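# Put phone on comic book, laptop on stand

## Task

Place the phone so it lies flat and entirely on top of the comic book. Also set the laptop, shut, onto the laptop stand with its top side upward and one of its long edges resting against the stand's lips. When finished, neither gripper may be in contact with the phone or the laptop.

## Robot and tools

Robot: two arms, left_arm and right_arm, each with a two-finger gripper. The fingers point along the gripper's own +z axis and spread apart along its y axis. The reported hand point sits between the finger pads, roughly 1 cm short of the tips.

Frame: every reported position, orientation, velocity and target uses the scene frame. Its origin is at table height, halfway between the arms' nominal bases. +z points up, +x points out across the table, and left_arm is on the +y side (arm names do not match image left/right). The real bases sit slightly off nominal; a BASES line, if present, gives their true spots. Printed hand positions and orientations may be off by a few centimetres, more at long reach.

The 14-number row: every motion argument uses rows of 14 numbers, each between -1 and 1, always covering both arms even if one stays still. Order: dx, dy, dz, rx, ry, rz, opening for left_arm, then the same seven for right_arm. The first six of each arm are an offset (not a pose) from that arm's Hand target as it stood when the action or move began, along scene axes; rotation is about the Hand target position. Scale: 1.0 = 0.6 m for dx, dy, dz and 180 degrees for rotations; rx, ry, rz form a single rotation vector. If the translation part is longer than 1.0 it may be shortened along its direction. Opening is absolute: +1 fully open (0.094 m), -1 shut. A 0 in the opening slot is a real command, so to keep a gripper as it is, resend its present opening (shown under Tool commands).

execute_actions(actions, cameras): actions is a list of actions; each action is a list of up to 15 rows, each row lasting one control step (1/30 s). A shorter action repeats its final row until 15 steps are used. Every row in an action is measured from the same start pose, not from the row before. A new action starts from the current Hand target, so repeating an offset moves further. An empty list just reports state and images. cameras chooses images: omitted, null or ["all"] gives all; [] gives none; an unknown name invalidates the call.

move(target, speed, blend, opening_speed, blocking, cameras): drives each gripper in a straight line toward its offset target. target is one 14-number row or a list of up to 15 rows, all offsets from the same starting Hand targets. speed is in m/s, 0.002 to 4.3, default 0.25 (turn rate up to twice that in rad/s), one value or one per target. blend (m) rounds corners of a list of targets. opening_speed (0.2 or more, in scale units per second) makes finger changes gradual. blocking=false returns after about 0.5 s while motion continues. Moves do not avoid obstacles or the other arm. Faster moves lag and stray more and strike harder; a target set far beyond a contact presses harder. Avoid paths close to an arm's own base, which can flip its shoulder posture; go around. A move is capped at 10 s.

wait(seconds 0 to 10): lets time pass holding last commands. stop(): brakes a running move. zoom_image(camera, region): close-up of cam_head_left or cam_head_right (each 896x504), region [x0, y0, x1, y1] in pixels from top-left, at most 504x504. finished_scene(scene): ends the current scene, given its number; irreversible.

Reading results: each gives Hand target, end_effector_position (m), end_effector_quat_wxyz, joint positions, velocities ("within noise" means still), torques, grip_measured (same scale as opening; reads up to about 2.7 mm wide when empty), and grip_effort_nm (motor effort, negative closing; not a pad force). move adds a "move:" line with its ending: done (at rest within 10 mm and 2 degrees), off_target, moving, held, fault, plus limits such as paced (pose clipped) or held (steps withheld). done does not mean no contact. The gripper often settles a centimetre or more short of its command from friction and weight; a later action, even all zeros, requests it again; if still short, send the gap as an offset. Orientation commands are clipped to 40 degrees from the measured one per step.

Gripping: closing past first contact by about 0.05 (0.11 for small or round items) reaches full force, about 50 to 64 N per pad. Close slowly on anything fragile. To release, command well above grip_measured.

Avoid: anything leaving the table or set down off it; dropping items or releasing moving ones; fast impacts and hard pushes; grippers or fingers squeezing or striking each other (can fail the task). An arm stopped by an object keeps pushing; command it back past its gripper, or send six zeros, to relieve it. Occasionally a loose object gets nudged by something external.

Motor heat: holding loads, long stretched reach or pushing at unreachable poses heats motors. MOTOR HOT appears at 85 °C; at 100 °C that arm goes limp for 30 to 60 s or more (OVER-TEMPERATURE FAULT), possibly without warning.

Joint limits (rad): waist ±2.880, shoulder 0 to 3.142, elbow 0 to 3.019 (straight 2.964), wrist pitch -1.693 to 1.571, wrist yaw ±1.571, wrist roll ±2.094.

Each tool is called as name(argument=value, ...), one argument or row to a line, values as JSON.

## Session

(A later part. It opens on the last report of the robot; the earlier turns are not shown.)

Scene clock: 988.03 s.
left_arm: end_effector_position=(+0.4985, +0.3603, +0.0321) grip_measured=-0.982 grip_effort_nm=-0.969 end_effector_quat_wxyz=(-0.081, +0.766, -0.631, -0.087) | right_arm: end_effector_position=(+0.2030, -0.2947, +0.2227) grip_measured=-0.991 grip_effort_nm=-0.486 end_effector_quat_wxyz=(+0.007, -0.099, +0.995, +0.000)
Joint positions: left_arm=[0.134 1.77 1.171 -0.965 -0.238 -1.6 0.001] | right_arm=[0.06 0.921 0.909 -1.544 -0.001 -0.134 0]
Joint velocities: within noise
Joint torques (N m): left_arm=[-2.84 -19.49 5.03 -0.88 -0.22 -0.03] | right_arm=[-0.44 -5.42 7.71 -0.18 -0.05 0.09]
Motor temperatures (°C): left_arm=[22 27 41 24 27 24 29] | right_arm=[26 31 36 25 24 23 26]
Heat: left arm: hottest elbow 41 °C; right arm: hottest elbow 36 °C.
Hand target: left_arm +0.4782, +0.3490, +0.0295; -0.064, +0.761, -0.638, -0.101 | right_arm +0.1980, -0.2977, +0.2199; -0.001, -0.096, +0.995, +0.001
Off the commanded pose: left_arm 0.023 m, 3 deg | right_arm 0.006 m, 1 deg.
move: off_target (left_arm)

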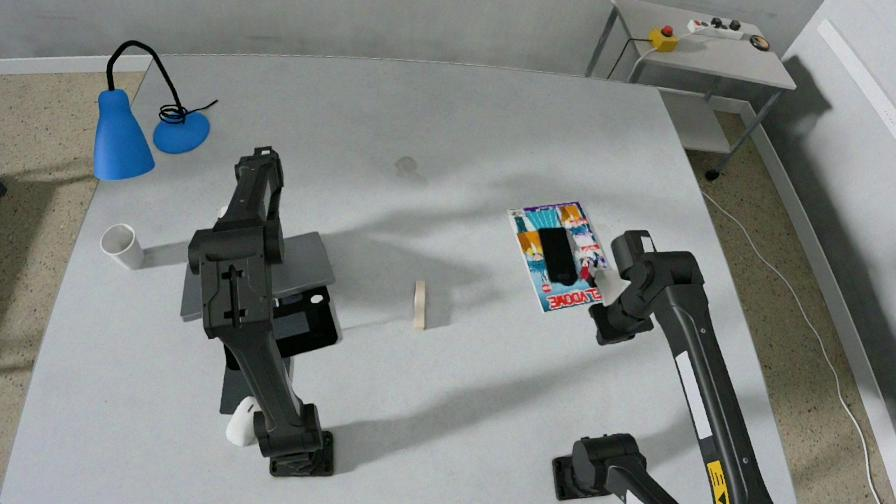

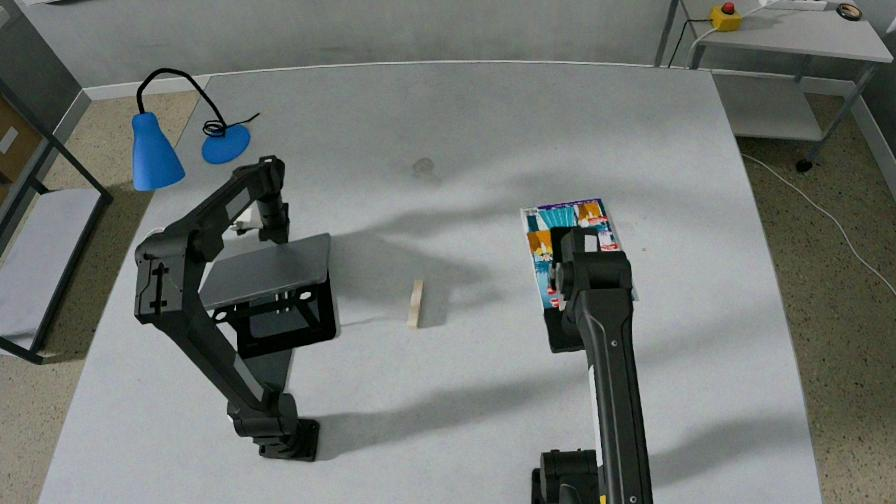

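move(
  target=[
    [0.07,0,0.05,0,0,0,-1,0,0,0,0,0,0,-1],
    [0.07,0.2,0.33,0,0,0,-1,0,0,0,0,0,0,-1],
    [-0.3,0.4,0.55,0,0,0,-1,0,0,0,0,0,0,-1],
  ],
  blend=0.05,
)

zoom_image(
  camera="cam_head_right",
  region=[180, 210, 350, 305],
)

zoom_image(
  camera="cam_head_left",
  region=[170, 210, 340, 305],
)

zoom_image(
  camera="cam_head_right",
  region=[300, 220, 350, 350],
)

Scene clock: 998.47 s.
left_arm: end_effector_position=(+0.2949, +0.5798, +0.3262) grip_measured=-0.982 grip_effort_nm=-0.974 end_effector_quat_wxyz=(-0.030, +0.759, -0.642, -0.104) | right_arm: end_effector_position=(+0.2030, -0.2947, +0.2227) grip_measured=-0.991 grip_effort_nm=-0.491 end_effector_quat_wxyz=(+0.007, -0.099, +0.995, +0.000)
Joint positions: left_arm=[0.795 1.431 1.57 -1.659 -0.21 -0.91 0.001] | right_arm=[0.06 0.921 0.909 -1.544 -0.001 -0.134 0]
Joint velocities: within noise
Joint torques (N m): left_arm=[-0.62 -14.21 17.14 -0.01 -0.08 0.1] | right_arm=[-0.32 -5.54 7.69 -0.18 -0.05 0.09]
Motor temperatures (°C): left_arm=[22 28 41 24 27 24 30] | right_arm=[26 31 36 25 24 23 26]
Heat: left arm: hottest elbow 41 °C; right arm: hottest elbow 36 °C.
Hand target: left_arm +0.2982, +0.5890, +0.3594; -0.064, +0.761, -0.638, -0.101 | right_arm +0.1980, -0.2977, +0.2199; -0.001, -0.096, +0.995, +0.001
Off the commanded pose: left_arm 0.035 m, 4 deg | right_arm 0.006 m, 1 deg.
move: off_target (left_arm); blend cut to 0.0256 m at target 1

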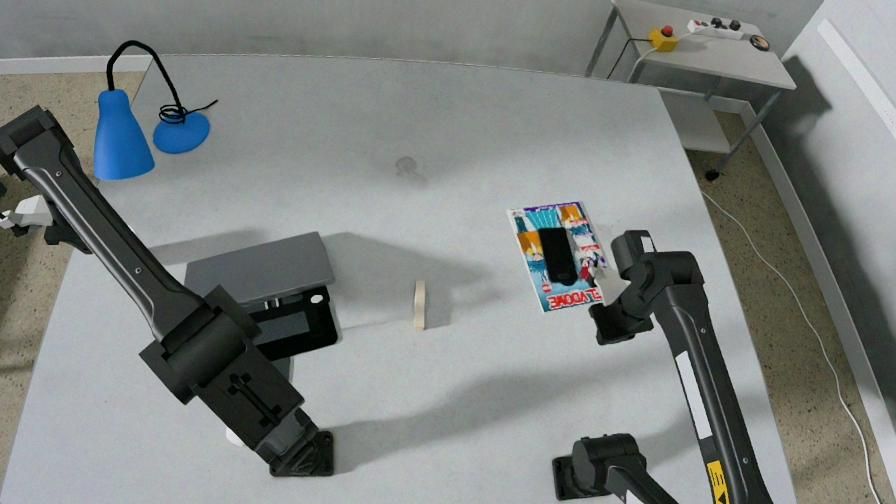

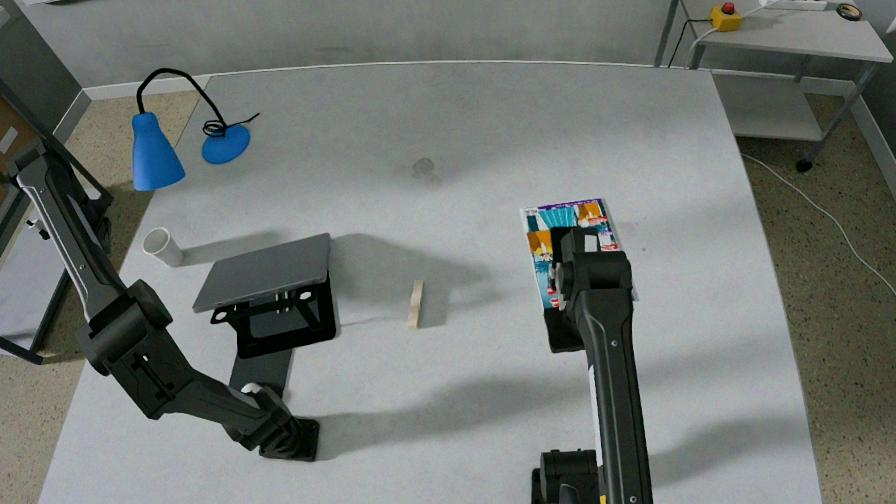

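Scaled by 2.965.

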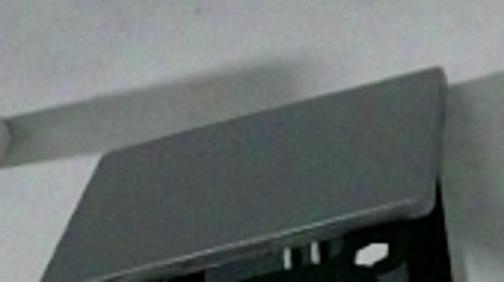

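Scaled by 2.965.

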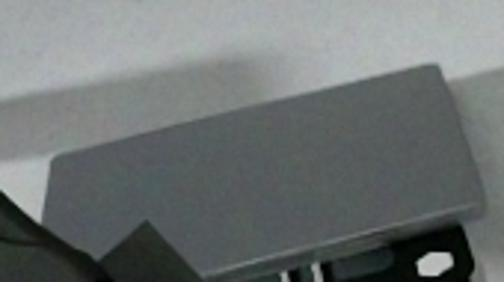

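Scaled by 3.877.

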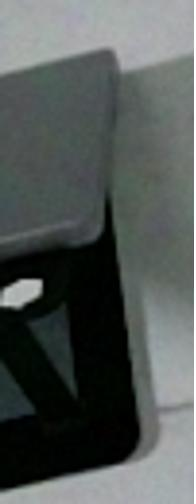

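move(
  target=[
    [0,0,0,0,0,0,-1,-0.09,0.6,0.04,0,0,0,-1],
    [0,0,0,0,0,0,-1,-0.09,0.93,0,0,0,0,-1],
    [0,0,0,0,0,0,-1,-0.09,0.93,-0.28,0,0,0,-1],
  ],
)

zoom_image(
  camera="cam_head_left",
  region=[180, 230, 440, 430],
)

Scene clock: 1010.13 s.
left_arm: end_effector_position=(+0.2949, +0.5797, +0.3262) grip_measured=-0.982 grip_effort_nm=-0.974 end_effector_quat_wxyz=(-0.029, +0.759, -0.642, -0.103) | right_arm: end_effector_position=(+0.1467, +0.2541, +0.1648) grip_measured=-0.991 grip_effort_nm=-0.491 end_effector_quat_wxyz=(+0.003, -0.097, +0.995, +0.012)
Joint positions: left_arm=[0.795 1.431 1.57 -1.66 -0.21 -0.909 0.001] | right_arm=[1.263 1.895 1.744 -1.396 -0.004 1.074 0]
Joint velocities: within noise
Joint torques (N m): left_arm=[-0.91 -14.33 17.24 0.25 -0.08 0.04] | right_arm=[0.44 -22.24 9.47 -0.14 0.09 0.15]
Motor temperatures (°C): left_arm=[22 28 43 24 27 24 30] | right_arm=[26 31 37 25 24 23 26]
Heat: left arm: hottest elbow 43 °C; right arm: hottest elbow 37 °C.
Hand target: left_arm +0.2982, +0.5890, +0.3594; -0.064, +0.761, -0.638, -0.101 | right_arm +0.1475, +0.2569, +0.1756; +0.006, -0.097, +0.995, +0.019 (not the last commanded pose)
Off the commanded pose: left_arm 0.035 m, 4 deg | right_arm 0.113 m, 1 deg.
move: held (right_arm; a check stopped the path), off_target (left_arm); path passed 2 of 3 targets; limits=held
pose unreachable (right arm): on one or more control steps of this call, first in action 0 (counted from 0), this arm could not follow its commanded pose, so it was not sent that pose on those steps. It may still have moved: this result reports where it is.
cause: moving toward the commanded pose would bring a part of the arm too close to another arm (this arm's fingers and the left arm's upper arm (the part past joint 2), along the way the arms are being sent, or toward where that arm still pushes).

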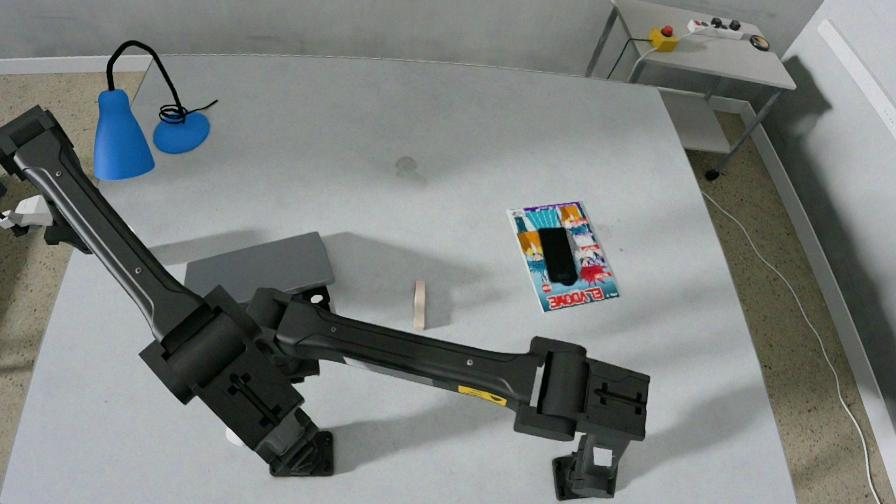

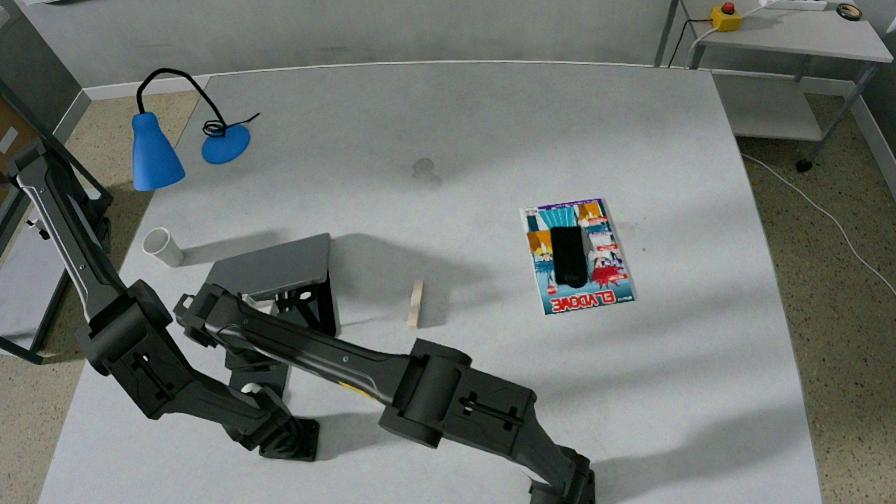

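Scaled by 1.938.

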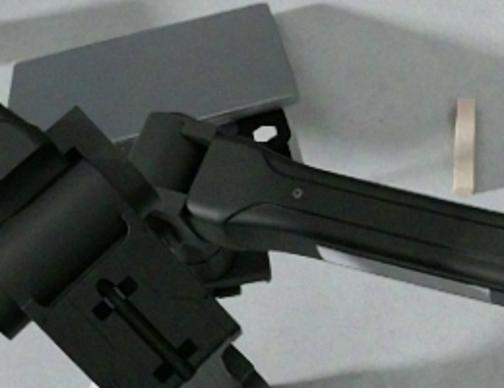

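move(
  target=[
    [0,0,0,0,0,0,-1,0.05,-0.2,0.12,0,0,0,-1],
    [0,0,0,0,0,0,-1,0.1,-0.26,0.08,0.3,-0.067,-0.128,1],
  ],
)

move(
  target=[0,0,0,0,0,0,-1,0.06,0.11,-0.08,0,0,0,1],
)

zoom_image(
  camera="cam_head_left",
  region=[180, 230, 440, 430],
)

zoom_image(
  camera="cam_head_right",
  region=[180, 230, 440, 430],
)

Scene clock: 1026.23 s.
left_arm: end_effector_position=(+0.2949, +0.5797, +0.3262) grip_measured=-0.982 grip_effort_nm=-0.974 end_effector_quat_wxyz=(-0.029, +0.759, -0.642, -0.103) | right_arm: end_effector_position=(+0.2040, +0.1064, +0.2218) grip_measured=+0.998 grip_effort_nm=0.071 end_effector_quat_wxyz=(+0.147, +0.100, +0.877, +0.447)
Joint positions: left_arm=[0.795 1.431 1.57 -1.66 -0.21 -0.909 0.001] | right_arm=[1.023 1.121 0.741 -0.214 -0.092 1.304 0.094]
Joint velocities: within noise
Joint torques (N m): left_arm=[-0.38 -14.45 17.05 -0.09 -0.09 0.05] | right_arm=[-0.26 -10.7 7.84 2 0.1 0.15]
Motor temperatures (°C): left_arm=[22 28 46 24 27 24 30] | right_arm=[26 34 38 25 24 23 26]
Heat: left arm: hottest elbow 46 °C; right arm: hottest elbow 38 °C.
Hand target: left_arm +0.2982, +0.5890, +0.3594; -0.064, +0.761, -0.638, -0.101 | right_arm +0.2074, +0.1008, +0.2236; +0.152, +0.108, +0.872, +0.453
Off the commanded pose: left_arm 0.035 m, 4 deg | right_arm 0.007 m, 1 deg.
move: off_target (left_arm)

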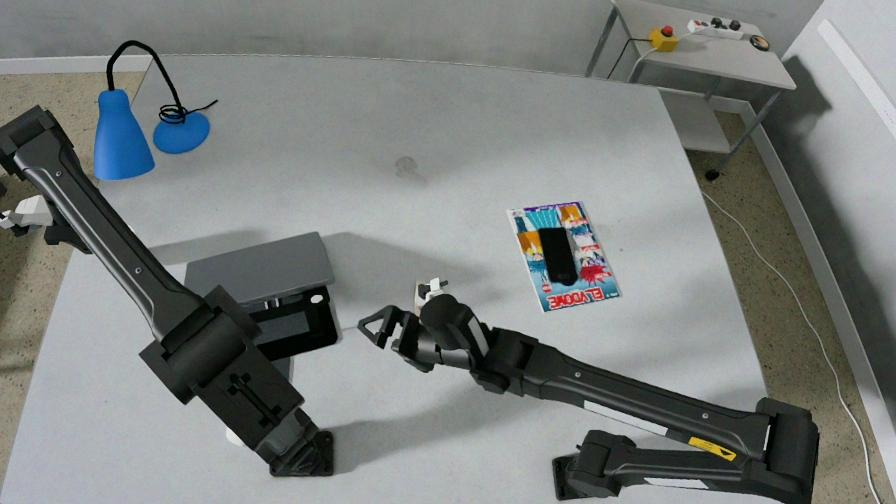

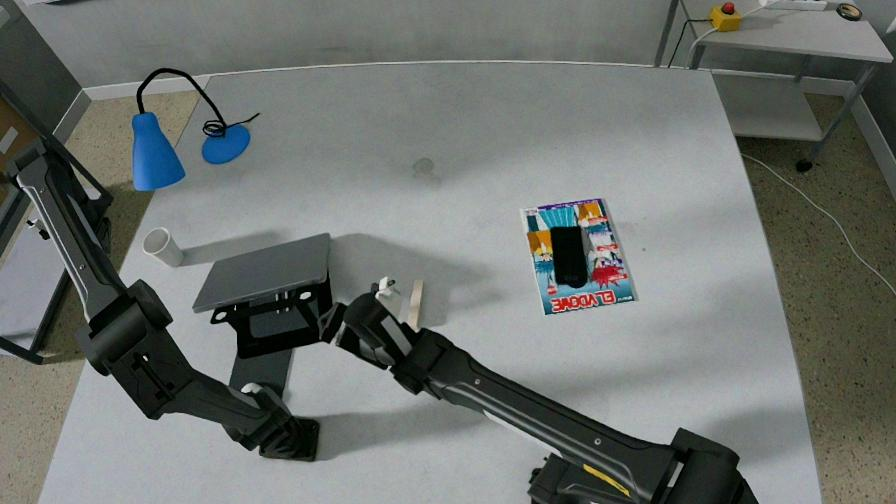

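Scene clock: 1027.43 s.
left_arm: end_effector_position=(+0.2949, +0.5797, +0.3262) grip_measured=-0.982 grip_effort_nm=-0.974 end_effector_quat_wxyz=(-0.029, +0.759, -0.642, -0.103) | right_arm: end_effector_position=(+0.2291, +0.1455, +0.1465) grip_measured=+0.999 grip_effort_nm=0.066 end_effector_quat_wxyz=(+0.140, +0.107, +0.888, +0.426)
Joint positions: left_arm=[0.795 1.431 1.57 -1.66 -0.21 -0.909 0.001] | right_arm=[1.023 1.376 0.758 -0.027 -0.084 1.309 0.094]
Joint velocities: within noise
Joint torques (N m): left_arm=[-1.14 -14.39 17.07 -0.08 -0.07 0.08] | right_arm=[0.38 -11.58 12.14 1.94 0.1 0.16]
Motor temperatures (°C): left_arm=[22 28 46 24 26 24 30] | right_arm=[26 34 38 25 24 23 26]
Heat: left arm: hottest elbow 46 °C; right arm: hottest elbow 38 °C.
Hand target: left_arm +0.2982, +0.5890, +0.3594; -0.064, +0.761, -0.638, -0.101 | right_arm +0.2434, +0.1669, +0.1755; +0.152, +0.108, +0.872, +0.453
Off the commanded pose: left_arm 0.035 m, 4 deg | right_arm 0.039 m, 4 deg.
move: off_target (left_arm, right_arm)

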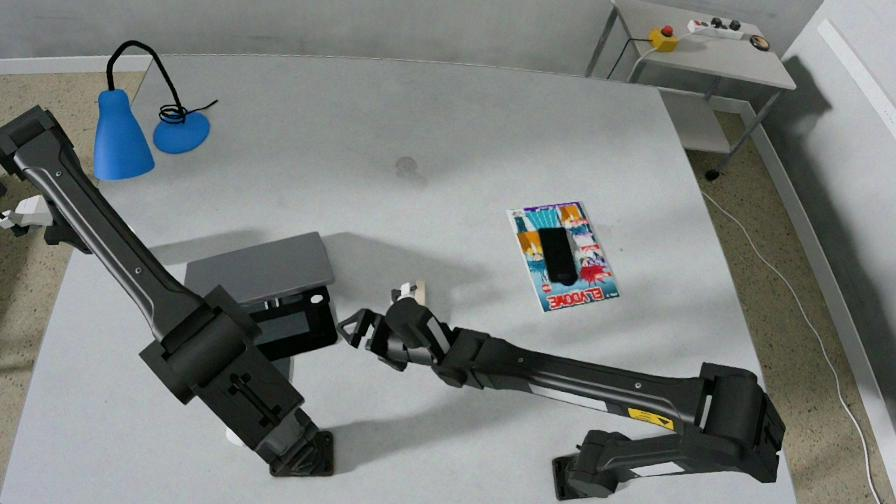

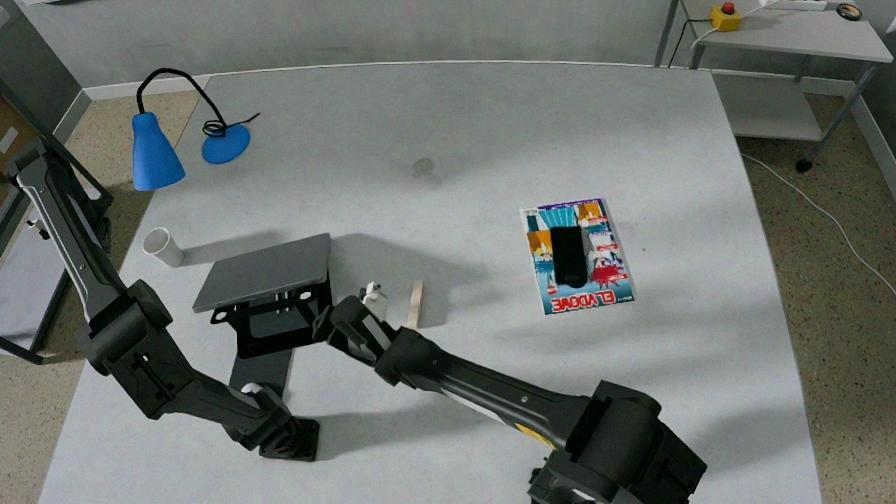

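Scaled by 1.938.

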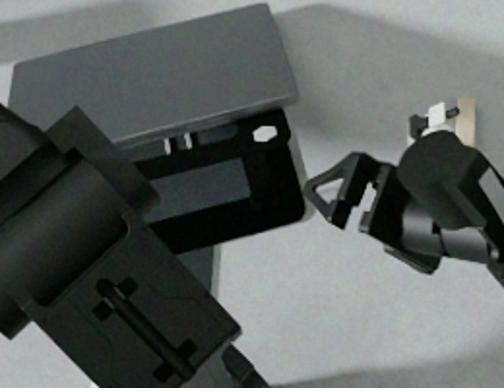

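Scaled by 1.938.

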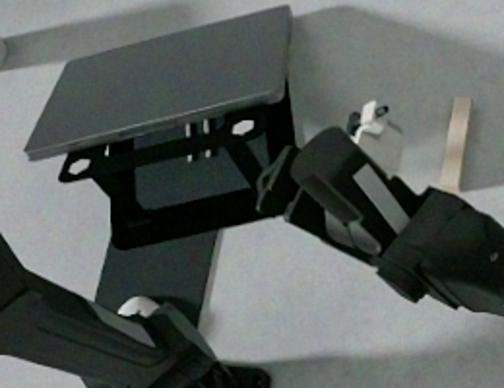

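move(
  target=[0,0,0,0,0,0,-1,0.04,0.065,0,0,0,0,1],
  speed=0.12,
)

zoom_image(
  camera="cam_head_left",
  region=[240, 240, 440, 390],
)

zoom_image(
  camera="cam_head_right",
  region=[240, 240, 440, 390],
)

Scene clock: 1032.60 s.
left_arm: end_effector_position=(+0.2949, +0.5797, +0.3262) grip_measured=-0.982 grip_effort_nm=-0.969 end_effector_quat_wxyz=(-0.029, +0.759, -0.642, -0.103) | right_arm: end_effector_position=(+0.2524, +0.1840, +0.1537) grip_measured=+0.999 grip_effort_nm=0.061 end_effector_quat_wxyz=(+0.143, +0.106, +0.884, +0.432)
Joint positions: left_arm=[0.795 1.431 1.57 -1.66 -0.21 -0.909 0.001] | right_arm=[1.023 1.477 0.876 -0.027 -0.084 1.31 0.094]
Joint velocities: within noise
Joint torques (N m): left_arm=[-0.73 -14.56 16.98 -0.14 -0.11 0.09] | right_arm=[0.38 -12.81 12.4 1.74 0.09 0.16]
Motor temperatures (°C): left_arm=[22 28 47 24 26 24 30] | right_arm=[26 33 38 25 24 23 26]
Heat: left arm: hottest elbow 47 °C; right arm: hottest elbow 38 °C.
Hand target: left_arm +0.2982, +0.5890, +0.3594; -0.064, +0.761, -0.638, -0.101 | right_arm +0.2674, +0.2059, +0.1756; +0.152, +0.108, +0.872, +0.453
Off the commanded pose: left_arm 0.035 m, 4 deg | right_arm 0.034 m, 3 deg.
move: off_target (left_arm, right_arm)

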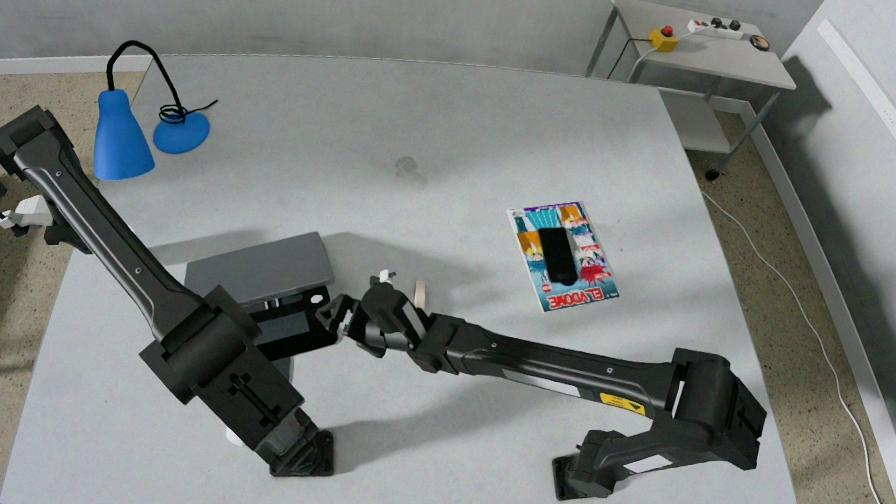

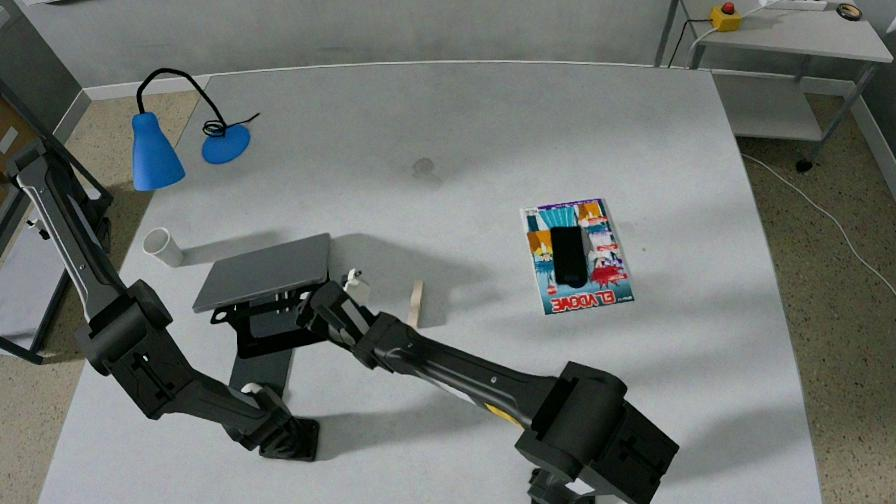

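Scaled by 2.520.

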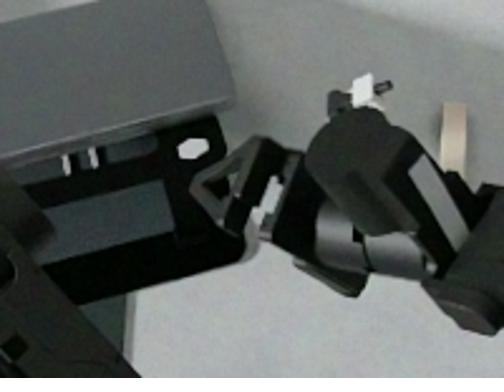

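Scaled by 2.520.

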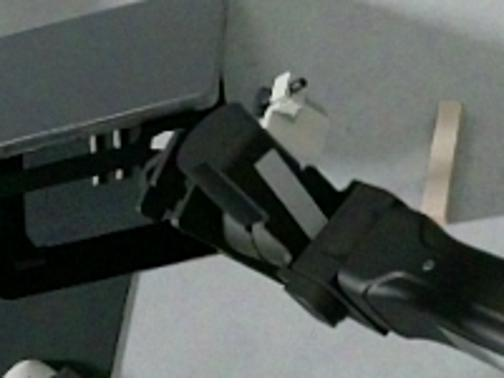

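move(
  target=[0,0,0,0,0,0,-1,0.07,0.035,0.0,0,0,0,1],
  speed=0.1,
)

zoom_image(
  camera="cam_head_left",
  region=[240, 240, 440, 390],
)

zoom_image(
  camera="cam_head_right",
  region=[240, 240, 440, 390],
)

Scene clock: 1036.07 s.
left_arm: end_effector_position=(+0.2949, +0.5797, +0.3262) grip_measured=-0.982 grip_effort_nm=-0.974 end_effector_quat_wxyz=(-0.029, +0.759, -0.642, -0.103) | right_arm: end_effector_position=(+0.2925, +0.2109, +0.1604) grip_measured=+0.999 grip_effort_nm=0.066 end_effector_quat_wxyz=(+0.144, +0.109, +0.878, +0.443)
Joint positions: left_arm=[0.795 1.431 1.57 -1.66 -0.21 -0.909 0.001] | right_arm=[0.979 1.573 0.993 -0.027 -0.123 1.296 0.094]
Joint velocities: within noise
Joint torques (N m): left_arm=[-1.08 -14.21 16.99 -0.12 -0.11 0.08] | right_arm=[-0.26 -14.51 12.62 1.06 -0.05 0.04]
Motor temperatures (°C): left_arm=[22 28 47 24 26 24 30] | right_arm=[26 33 40 25 24 23 26]
Heat: left arm: hottest elbow 47 °C; right arm: hottest elbow 40 °C.
Hand target: left_arm +0.2982, +0.5890, +0.3594; -0.064, +0.761, -0.638, -0.101 | right_arm +0.3095, +0.2268, +0.1755; +0.152, +0.108, +0.872, +0.453
Off the commanded pose: left_arm 0.035 m, 4 deg | right_arm 0.028 m, 2 deg.
move: off_target (left_arm, right_arm)

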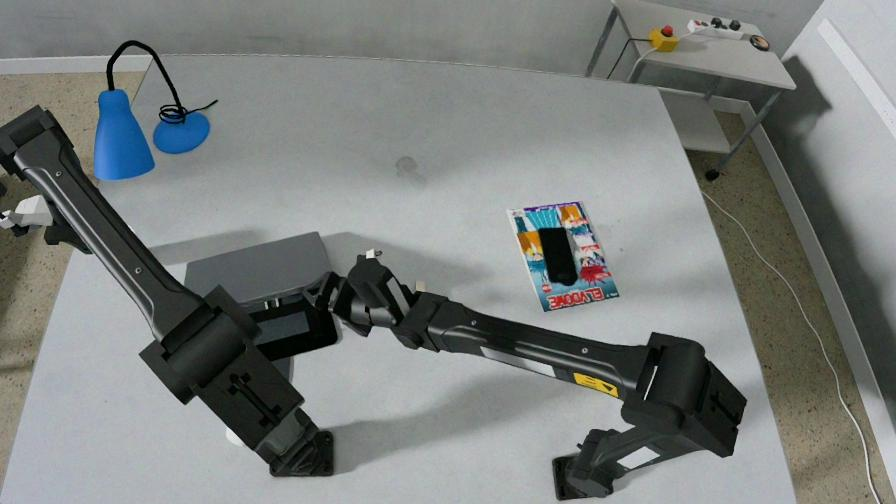

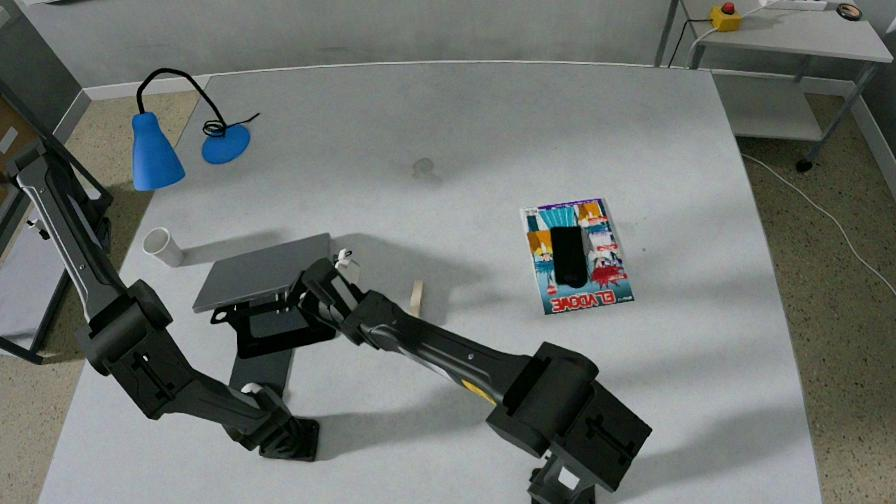

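Scaled by 2.520.

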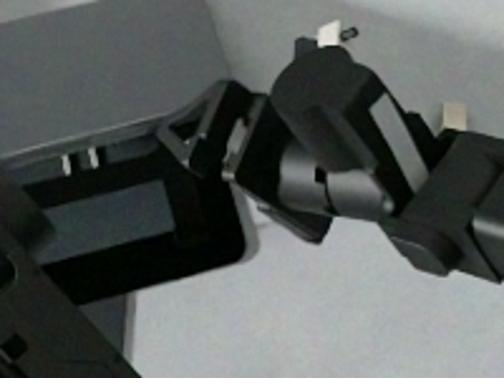

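Scaled by 2.520.

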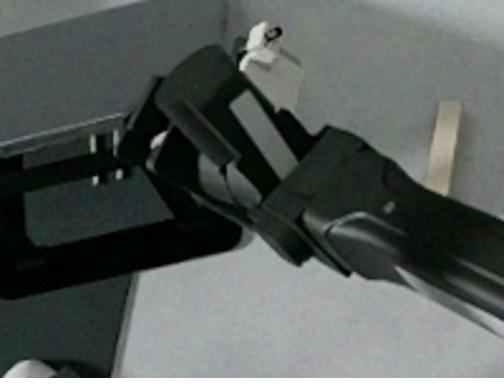

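move(
  target=[0,0,0,0,0,0,-1,0,0,-0.015,0,0,0,-1],
  opening_speed=0.5,
)

zoom_image(
  camera="cam_head_left",
  region=[240, 240, 440, 390],
)

zoom_image(
  camera="cam_head_right",
  region=[240, 240, 440, 390],
)

Scene clock: 1042.90 s.
left_arm: end_effector_position=(+0.2949, +0.5797, +0.3262) grip_measured=-0.982 grip_effort_nm=-0.974 end_effector_quat_wxyz=(-0.029, +0.759, -0.642, -0.103) | right_arm: end_effector_position=(+0.2929, +0.2120, +0.1526) grip_measured=-0.769 grip_effort_nm=-1.023 end_effector_quat_wxyz=(+0.121, +0.148, +0.875, +0.445)
Joint positions: left_arm=[0.795 1.431 1.57 -1.66 -0.21 -0.909 0.001] | right_arm=[0.978 1.588 0.994 -0.023 -0.126 1.384 0.011]
Joint velocities: within noise
Joint torques (N m): left_arm=[-0.5 -14.62 16.92 0.17 -0.1 0.03] | right_arm=[-0.09 -14.68 11.7 1.76 0.15 -0.69]
Motor temperatures (°C): left_arm=[22 28 48 24 26 24 30] | right_arm=[26 33 40 25 24 23 26]
Heat: left arm: hottest elbow 48 °C; right arm: hottest elbow 40 °C.
Hand target: left_arm +0.2982, +0.5890, +0.3594; -0.064, +0.761, -0.638, -0.101 | right_arm +0.3096, +0.2268, +0.1668; +0.152, +0.108, +0.872, +0.453
Off the commanded pose: left_arm 0.035 m, 4 deg | right_arm 0.026 m, 6 deg.
move: off_target (left_arm, right_arm)

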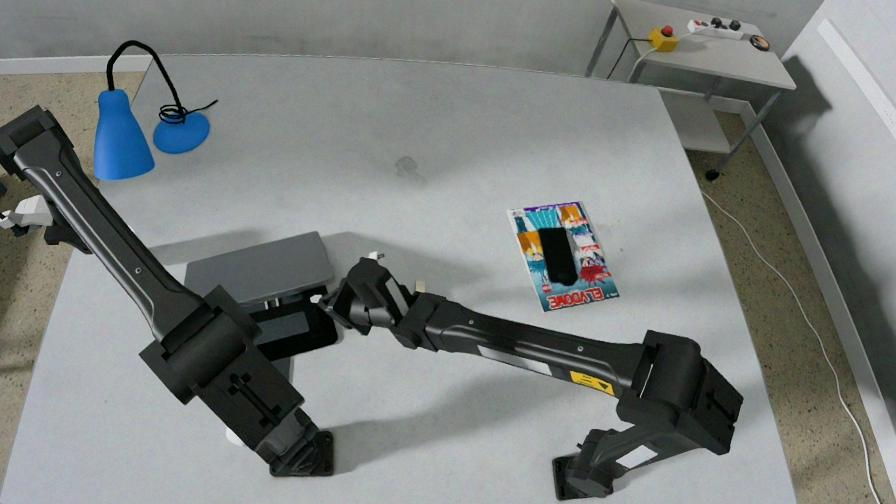

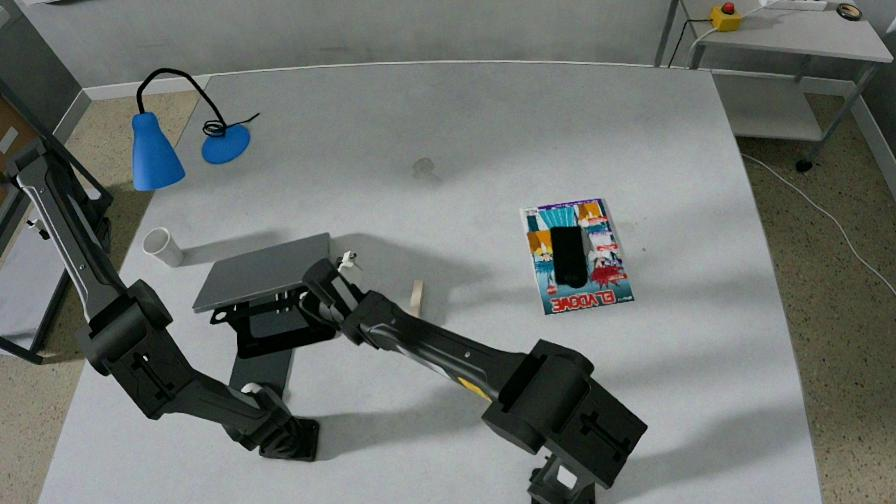

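Scaled by 2.520.

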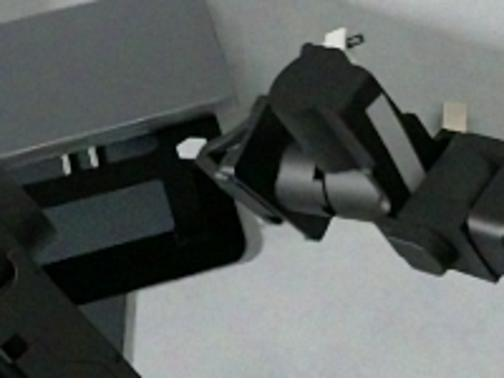

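Scaled by 2.520.

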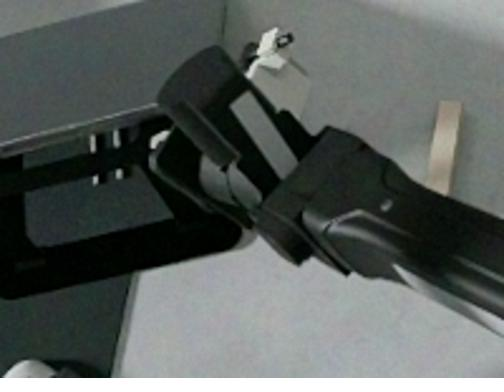

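move(
  target=[
    [0.35,-0.1,-0.05,0,0,0,-1,0,0,0,0,0,0,-1],
    [0.43,-0.37,-0.2,0,0,0,-1,0,0,0,0,0,0,-1],
    [0.43,-0.37,-0.53,0,0,0,-1,0,0,0,0,0,0,-1],
  ],
)

zoom_image(
  camera="cam_head_right",
  region=[180, 190, 380, 340],
)

Scene clock: 1049.33 s.
left_arm: end_effector_position=(+0.5543, +0.3674, +0.0415) grip_measured=-0.982 grip_effort_nm=-0.974 end_effector_quat_wxyz=(-0.059, +0.759, -0.640, -0.104) | right_arm: end_effector_position=(+0.2929, +0.2120, +0.1526) grip_measured=-0.771 grip_effort_nm=-1.038 end_effector_quat_wxyz=(+0.121, +0.149, +0.874, +0.446)
Joint positions: left_arm=[0.132 1.911 1.414 -1.12 -0.234 -1.585 0.001] | right_arm=[0.978 1.588 0.994 -0.023 -0.126 1.387 0.011]
Joint velocities: within noise
Joint torques (N m): left_arm=[-2.49 -19.72 8.68 0.75 -0.36 -0.08] | right_arm=[-0.21 -14.74 11.7 1.77 0.17 -0.77]
Motor temperatures (°C): left_arm=[22 28 47 24 26 24 30] | right_arm=[26 33 40 25 24 24 26]
Heat: left arm: hottest elbow 47 °C; right arm: hottest elbow 40 °C.
Hand target: left_arm +0.5562, +0.3672, +0.0414; -0.064, +0.761, -0.637, -0.101 | right_arm +0.3096, +0.2268, +0.1667; +0.152, +0.108, +0.872, +0.453
Off the commanded pose: left_arm 0.002 m, 1 deg | right_arm 0.026 m, 6 deg.
move: off_target (right_arm)

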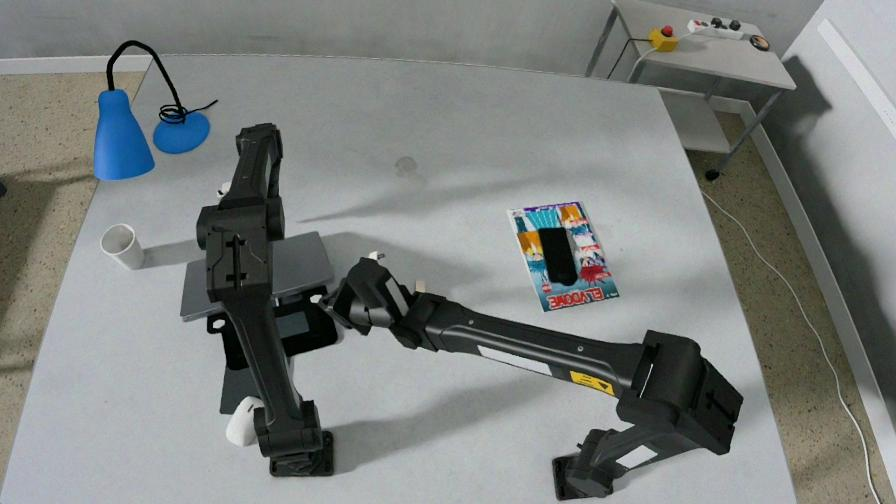

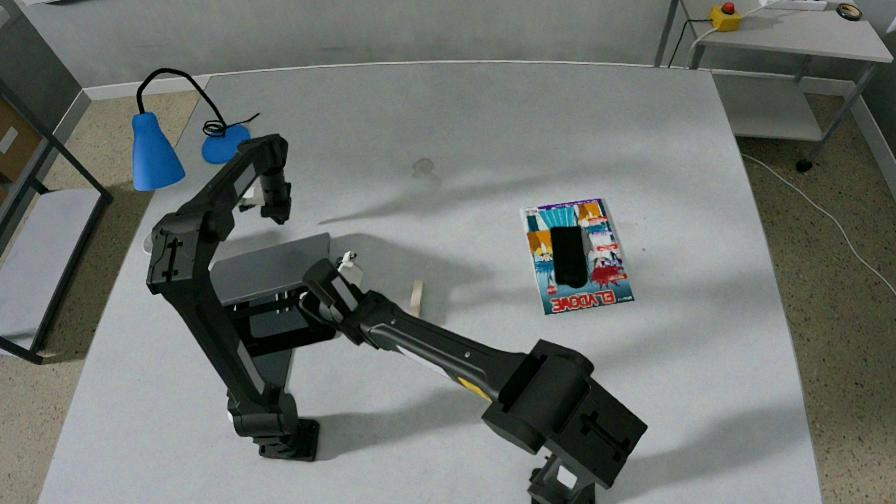

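Scaled by 2.520.

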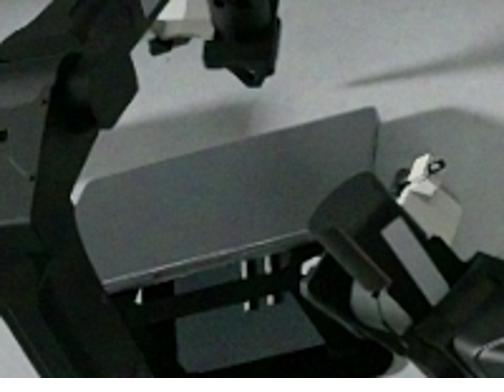

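move(
  target=[
    [0,-0.03,-0.034,0,0,0,-1,0,0,0,0,0,0,-1],
    [-0.13,-0.045,-0.034,0,0,0,-1,0,0,0,0,0,0,-1],
  ],
  speed=0.06,
)

zoom_image(
  camera="cam_head_right",
  region=[180, 190, 380, 340],
)

Scene clock: 1054.93 s.
left_arm: end_effector_position=(+0.5036, +0.3481, +0.0262) grip_measured=-0.982 grip_effort_nm=-0.969 end_effector_quat_wxyz=(-0.085, +0.765, -0.633, -0.082) | right_arm: end_effector_position=(+0.2926, +0.2121, +0.1526) grip_measured=-0.771 grip_effort_nm=-1.038 end_effector_quat_wxyz=(+0.120, +0.149, +0.874, +0.446)
Joint positions: left_arm=[0.108 1.78 1.167 -0.944 -0.236 -1.622 0.001] | right_arm=[0.978 1.588 0.994 -0.023 -0.128 1.387 0.011]
Joint velocities: within noise
Joint torques (N m): left_arm=[-1.79 -18.61 4.72 -0.75 -0.16 0.01] | right_arm=[-0.09 -14.74 11.7 1.76 0.22 -0.77]
Motor temperatures (°C): left_arm=[22 28 46 24 27 24 30] | right_arm=[26 33 40 25 24 24 26]
Heat: left arm: hottest elbow 46 °C; right arm: hottest elbow 40 °C.
Hand target: left_arm +0.4783, +0.3402, +0.0211; -0.064, +0.761, -0.638, -0.101 | right_arm +0.3095, +0.2268, +0.1667; +0.152, +0.108, +0.872, +0.453
Off the commanded pose: left_arm 0.027 m, 3 deg | right_arm 0.027 m, 6 deg.
move: off_target (left_arm, right_arm)

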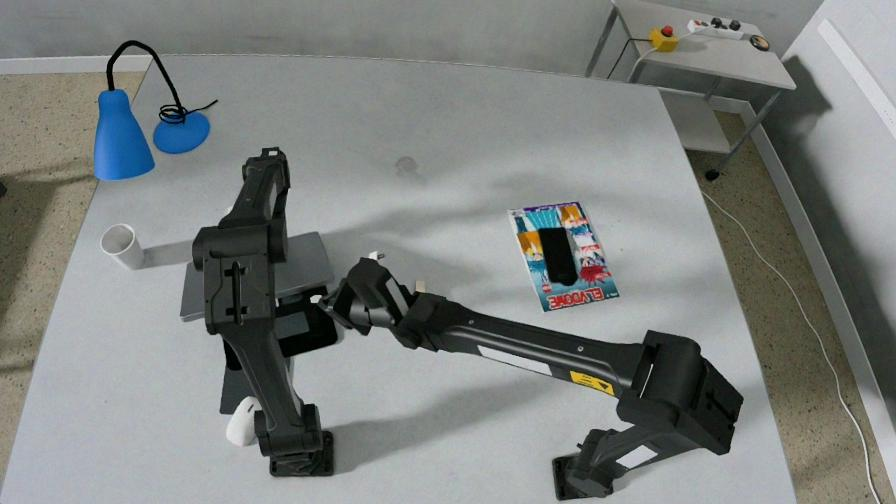

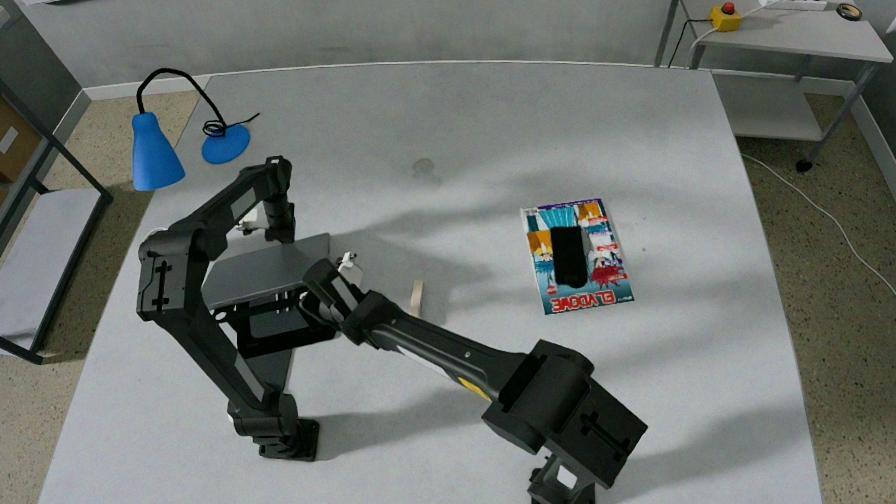

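Scaled by 2.520.

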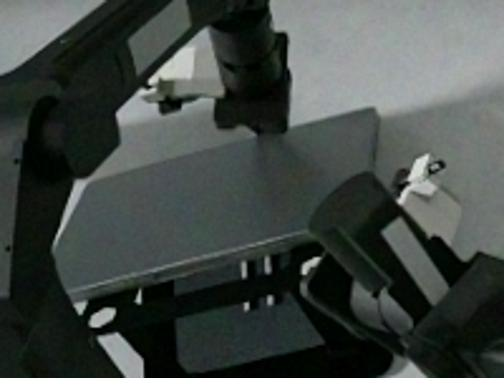

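move(
  target=[-0.1,-0.01,-0.01,0,0,0,-1,0,0,0,0,0,0,-1],
  speed=0.06,
)

zoom_image(
  camera="cam_head_right",
  region=[180, 190, 380, 340],
)

Scene clock: 1058.73 s.
left_arm: end_effector_position=(+0.4630, +0.3434, +0.0511) grip_measured=-0.982 grip_effort_nm=-0.965 end_effector_quat_wxyz=(-0.116, +0.767, -0.628, -0.057) | right_arm: end_effector_position=(+0.2923, +0.2123, +0.1526) grip_measured=-0.772 grip_effort_nm=-1.038 end_effector_quat_wxyz=(+0.119, +0.149, +0.874, +0.446)
Joint positions: left_arm=[0.108 1.608 1.008 -0.876 -0.242 -1.622 0.001] | right_arm=[0.978 1.588 0.994 -0.023 -0.129 1.388 0.011]
Joint velocities: within noise
Joint torques (N m): left_arm=[-1.49 -12.57 2.37 -0.94 -0.01 0.05] | right_arm=[-0.15 -14.74 11.71 1.78 0.28 -0.79]
Motor temperatures (°C): left_arm=[22 28 45 24 26 24 30] | right_arm=[26 33 40 25 24 24 27]
Heat: left arm: hottest elbow 45 °C; right arm: hottest elbow 40 °C.
Hand target: left_arm +0.4184, +0.3342, +0.0151; -0.065, +0.761, -0.638, -0.101 | right_arm +0.3096, +0.2268, +0.1667; +0.152, +0.108, +0.872, +0.453
Off the commanded pose: left_arm 0.058 m, 8 deg | right_arm 0.027 m, 6 deg.
move: off_target (left_arm, right_arm)

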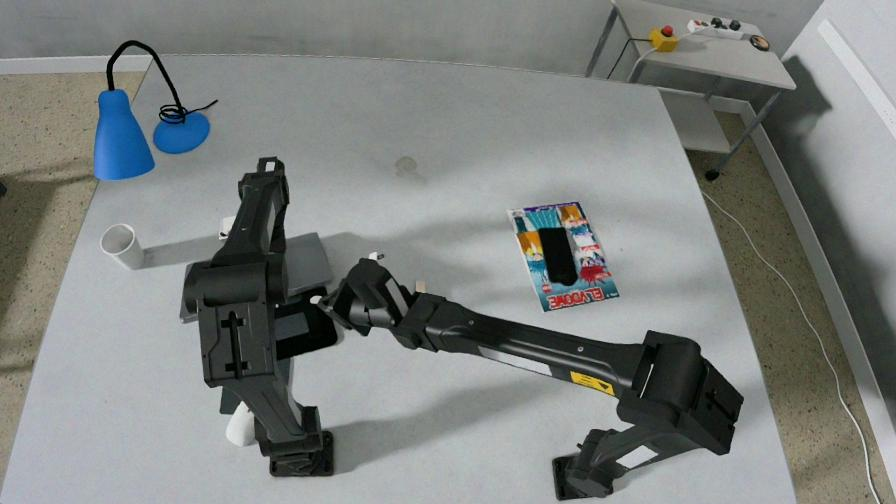

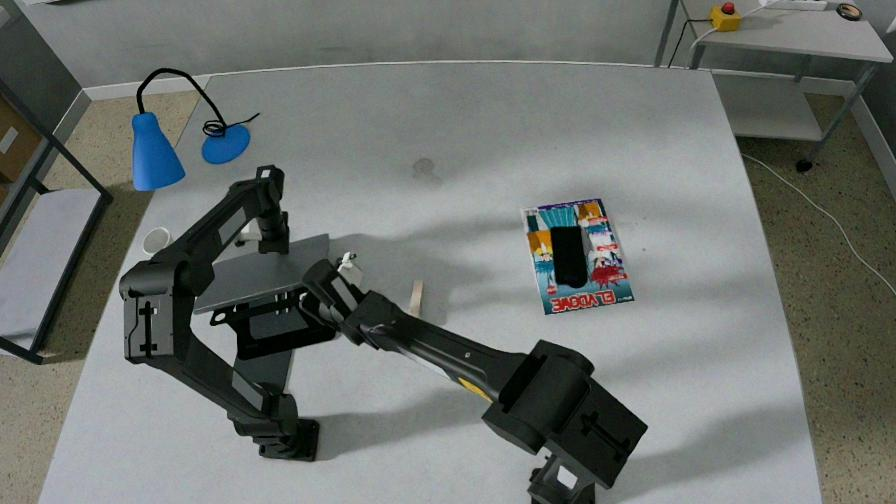

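Scaled by 2.520.

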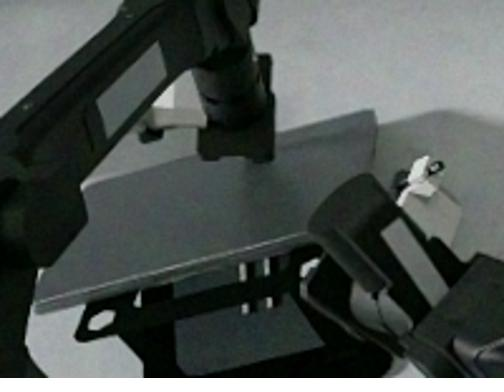

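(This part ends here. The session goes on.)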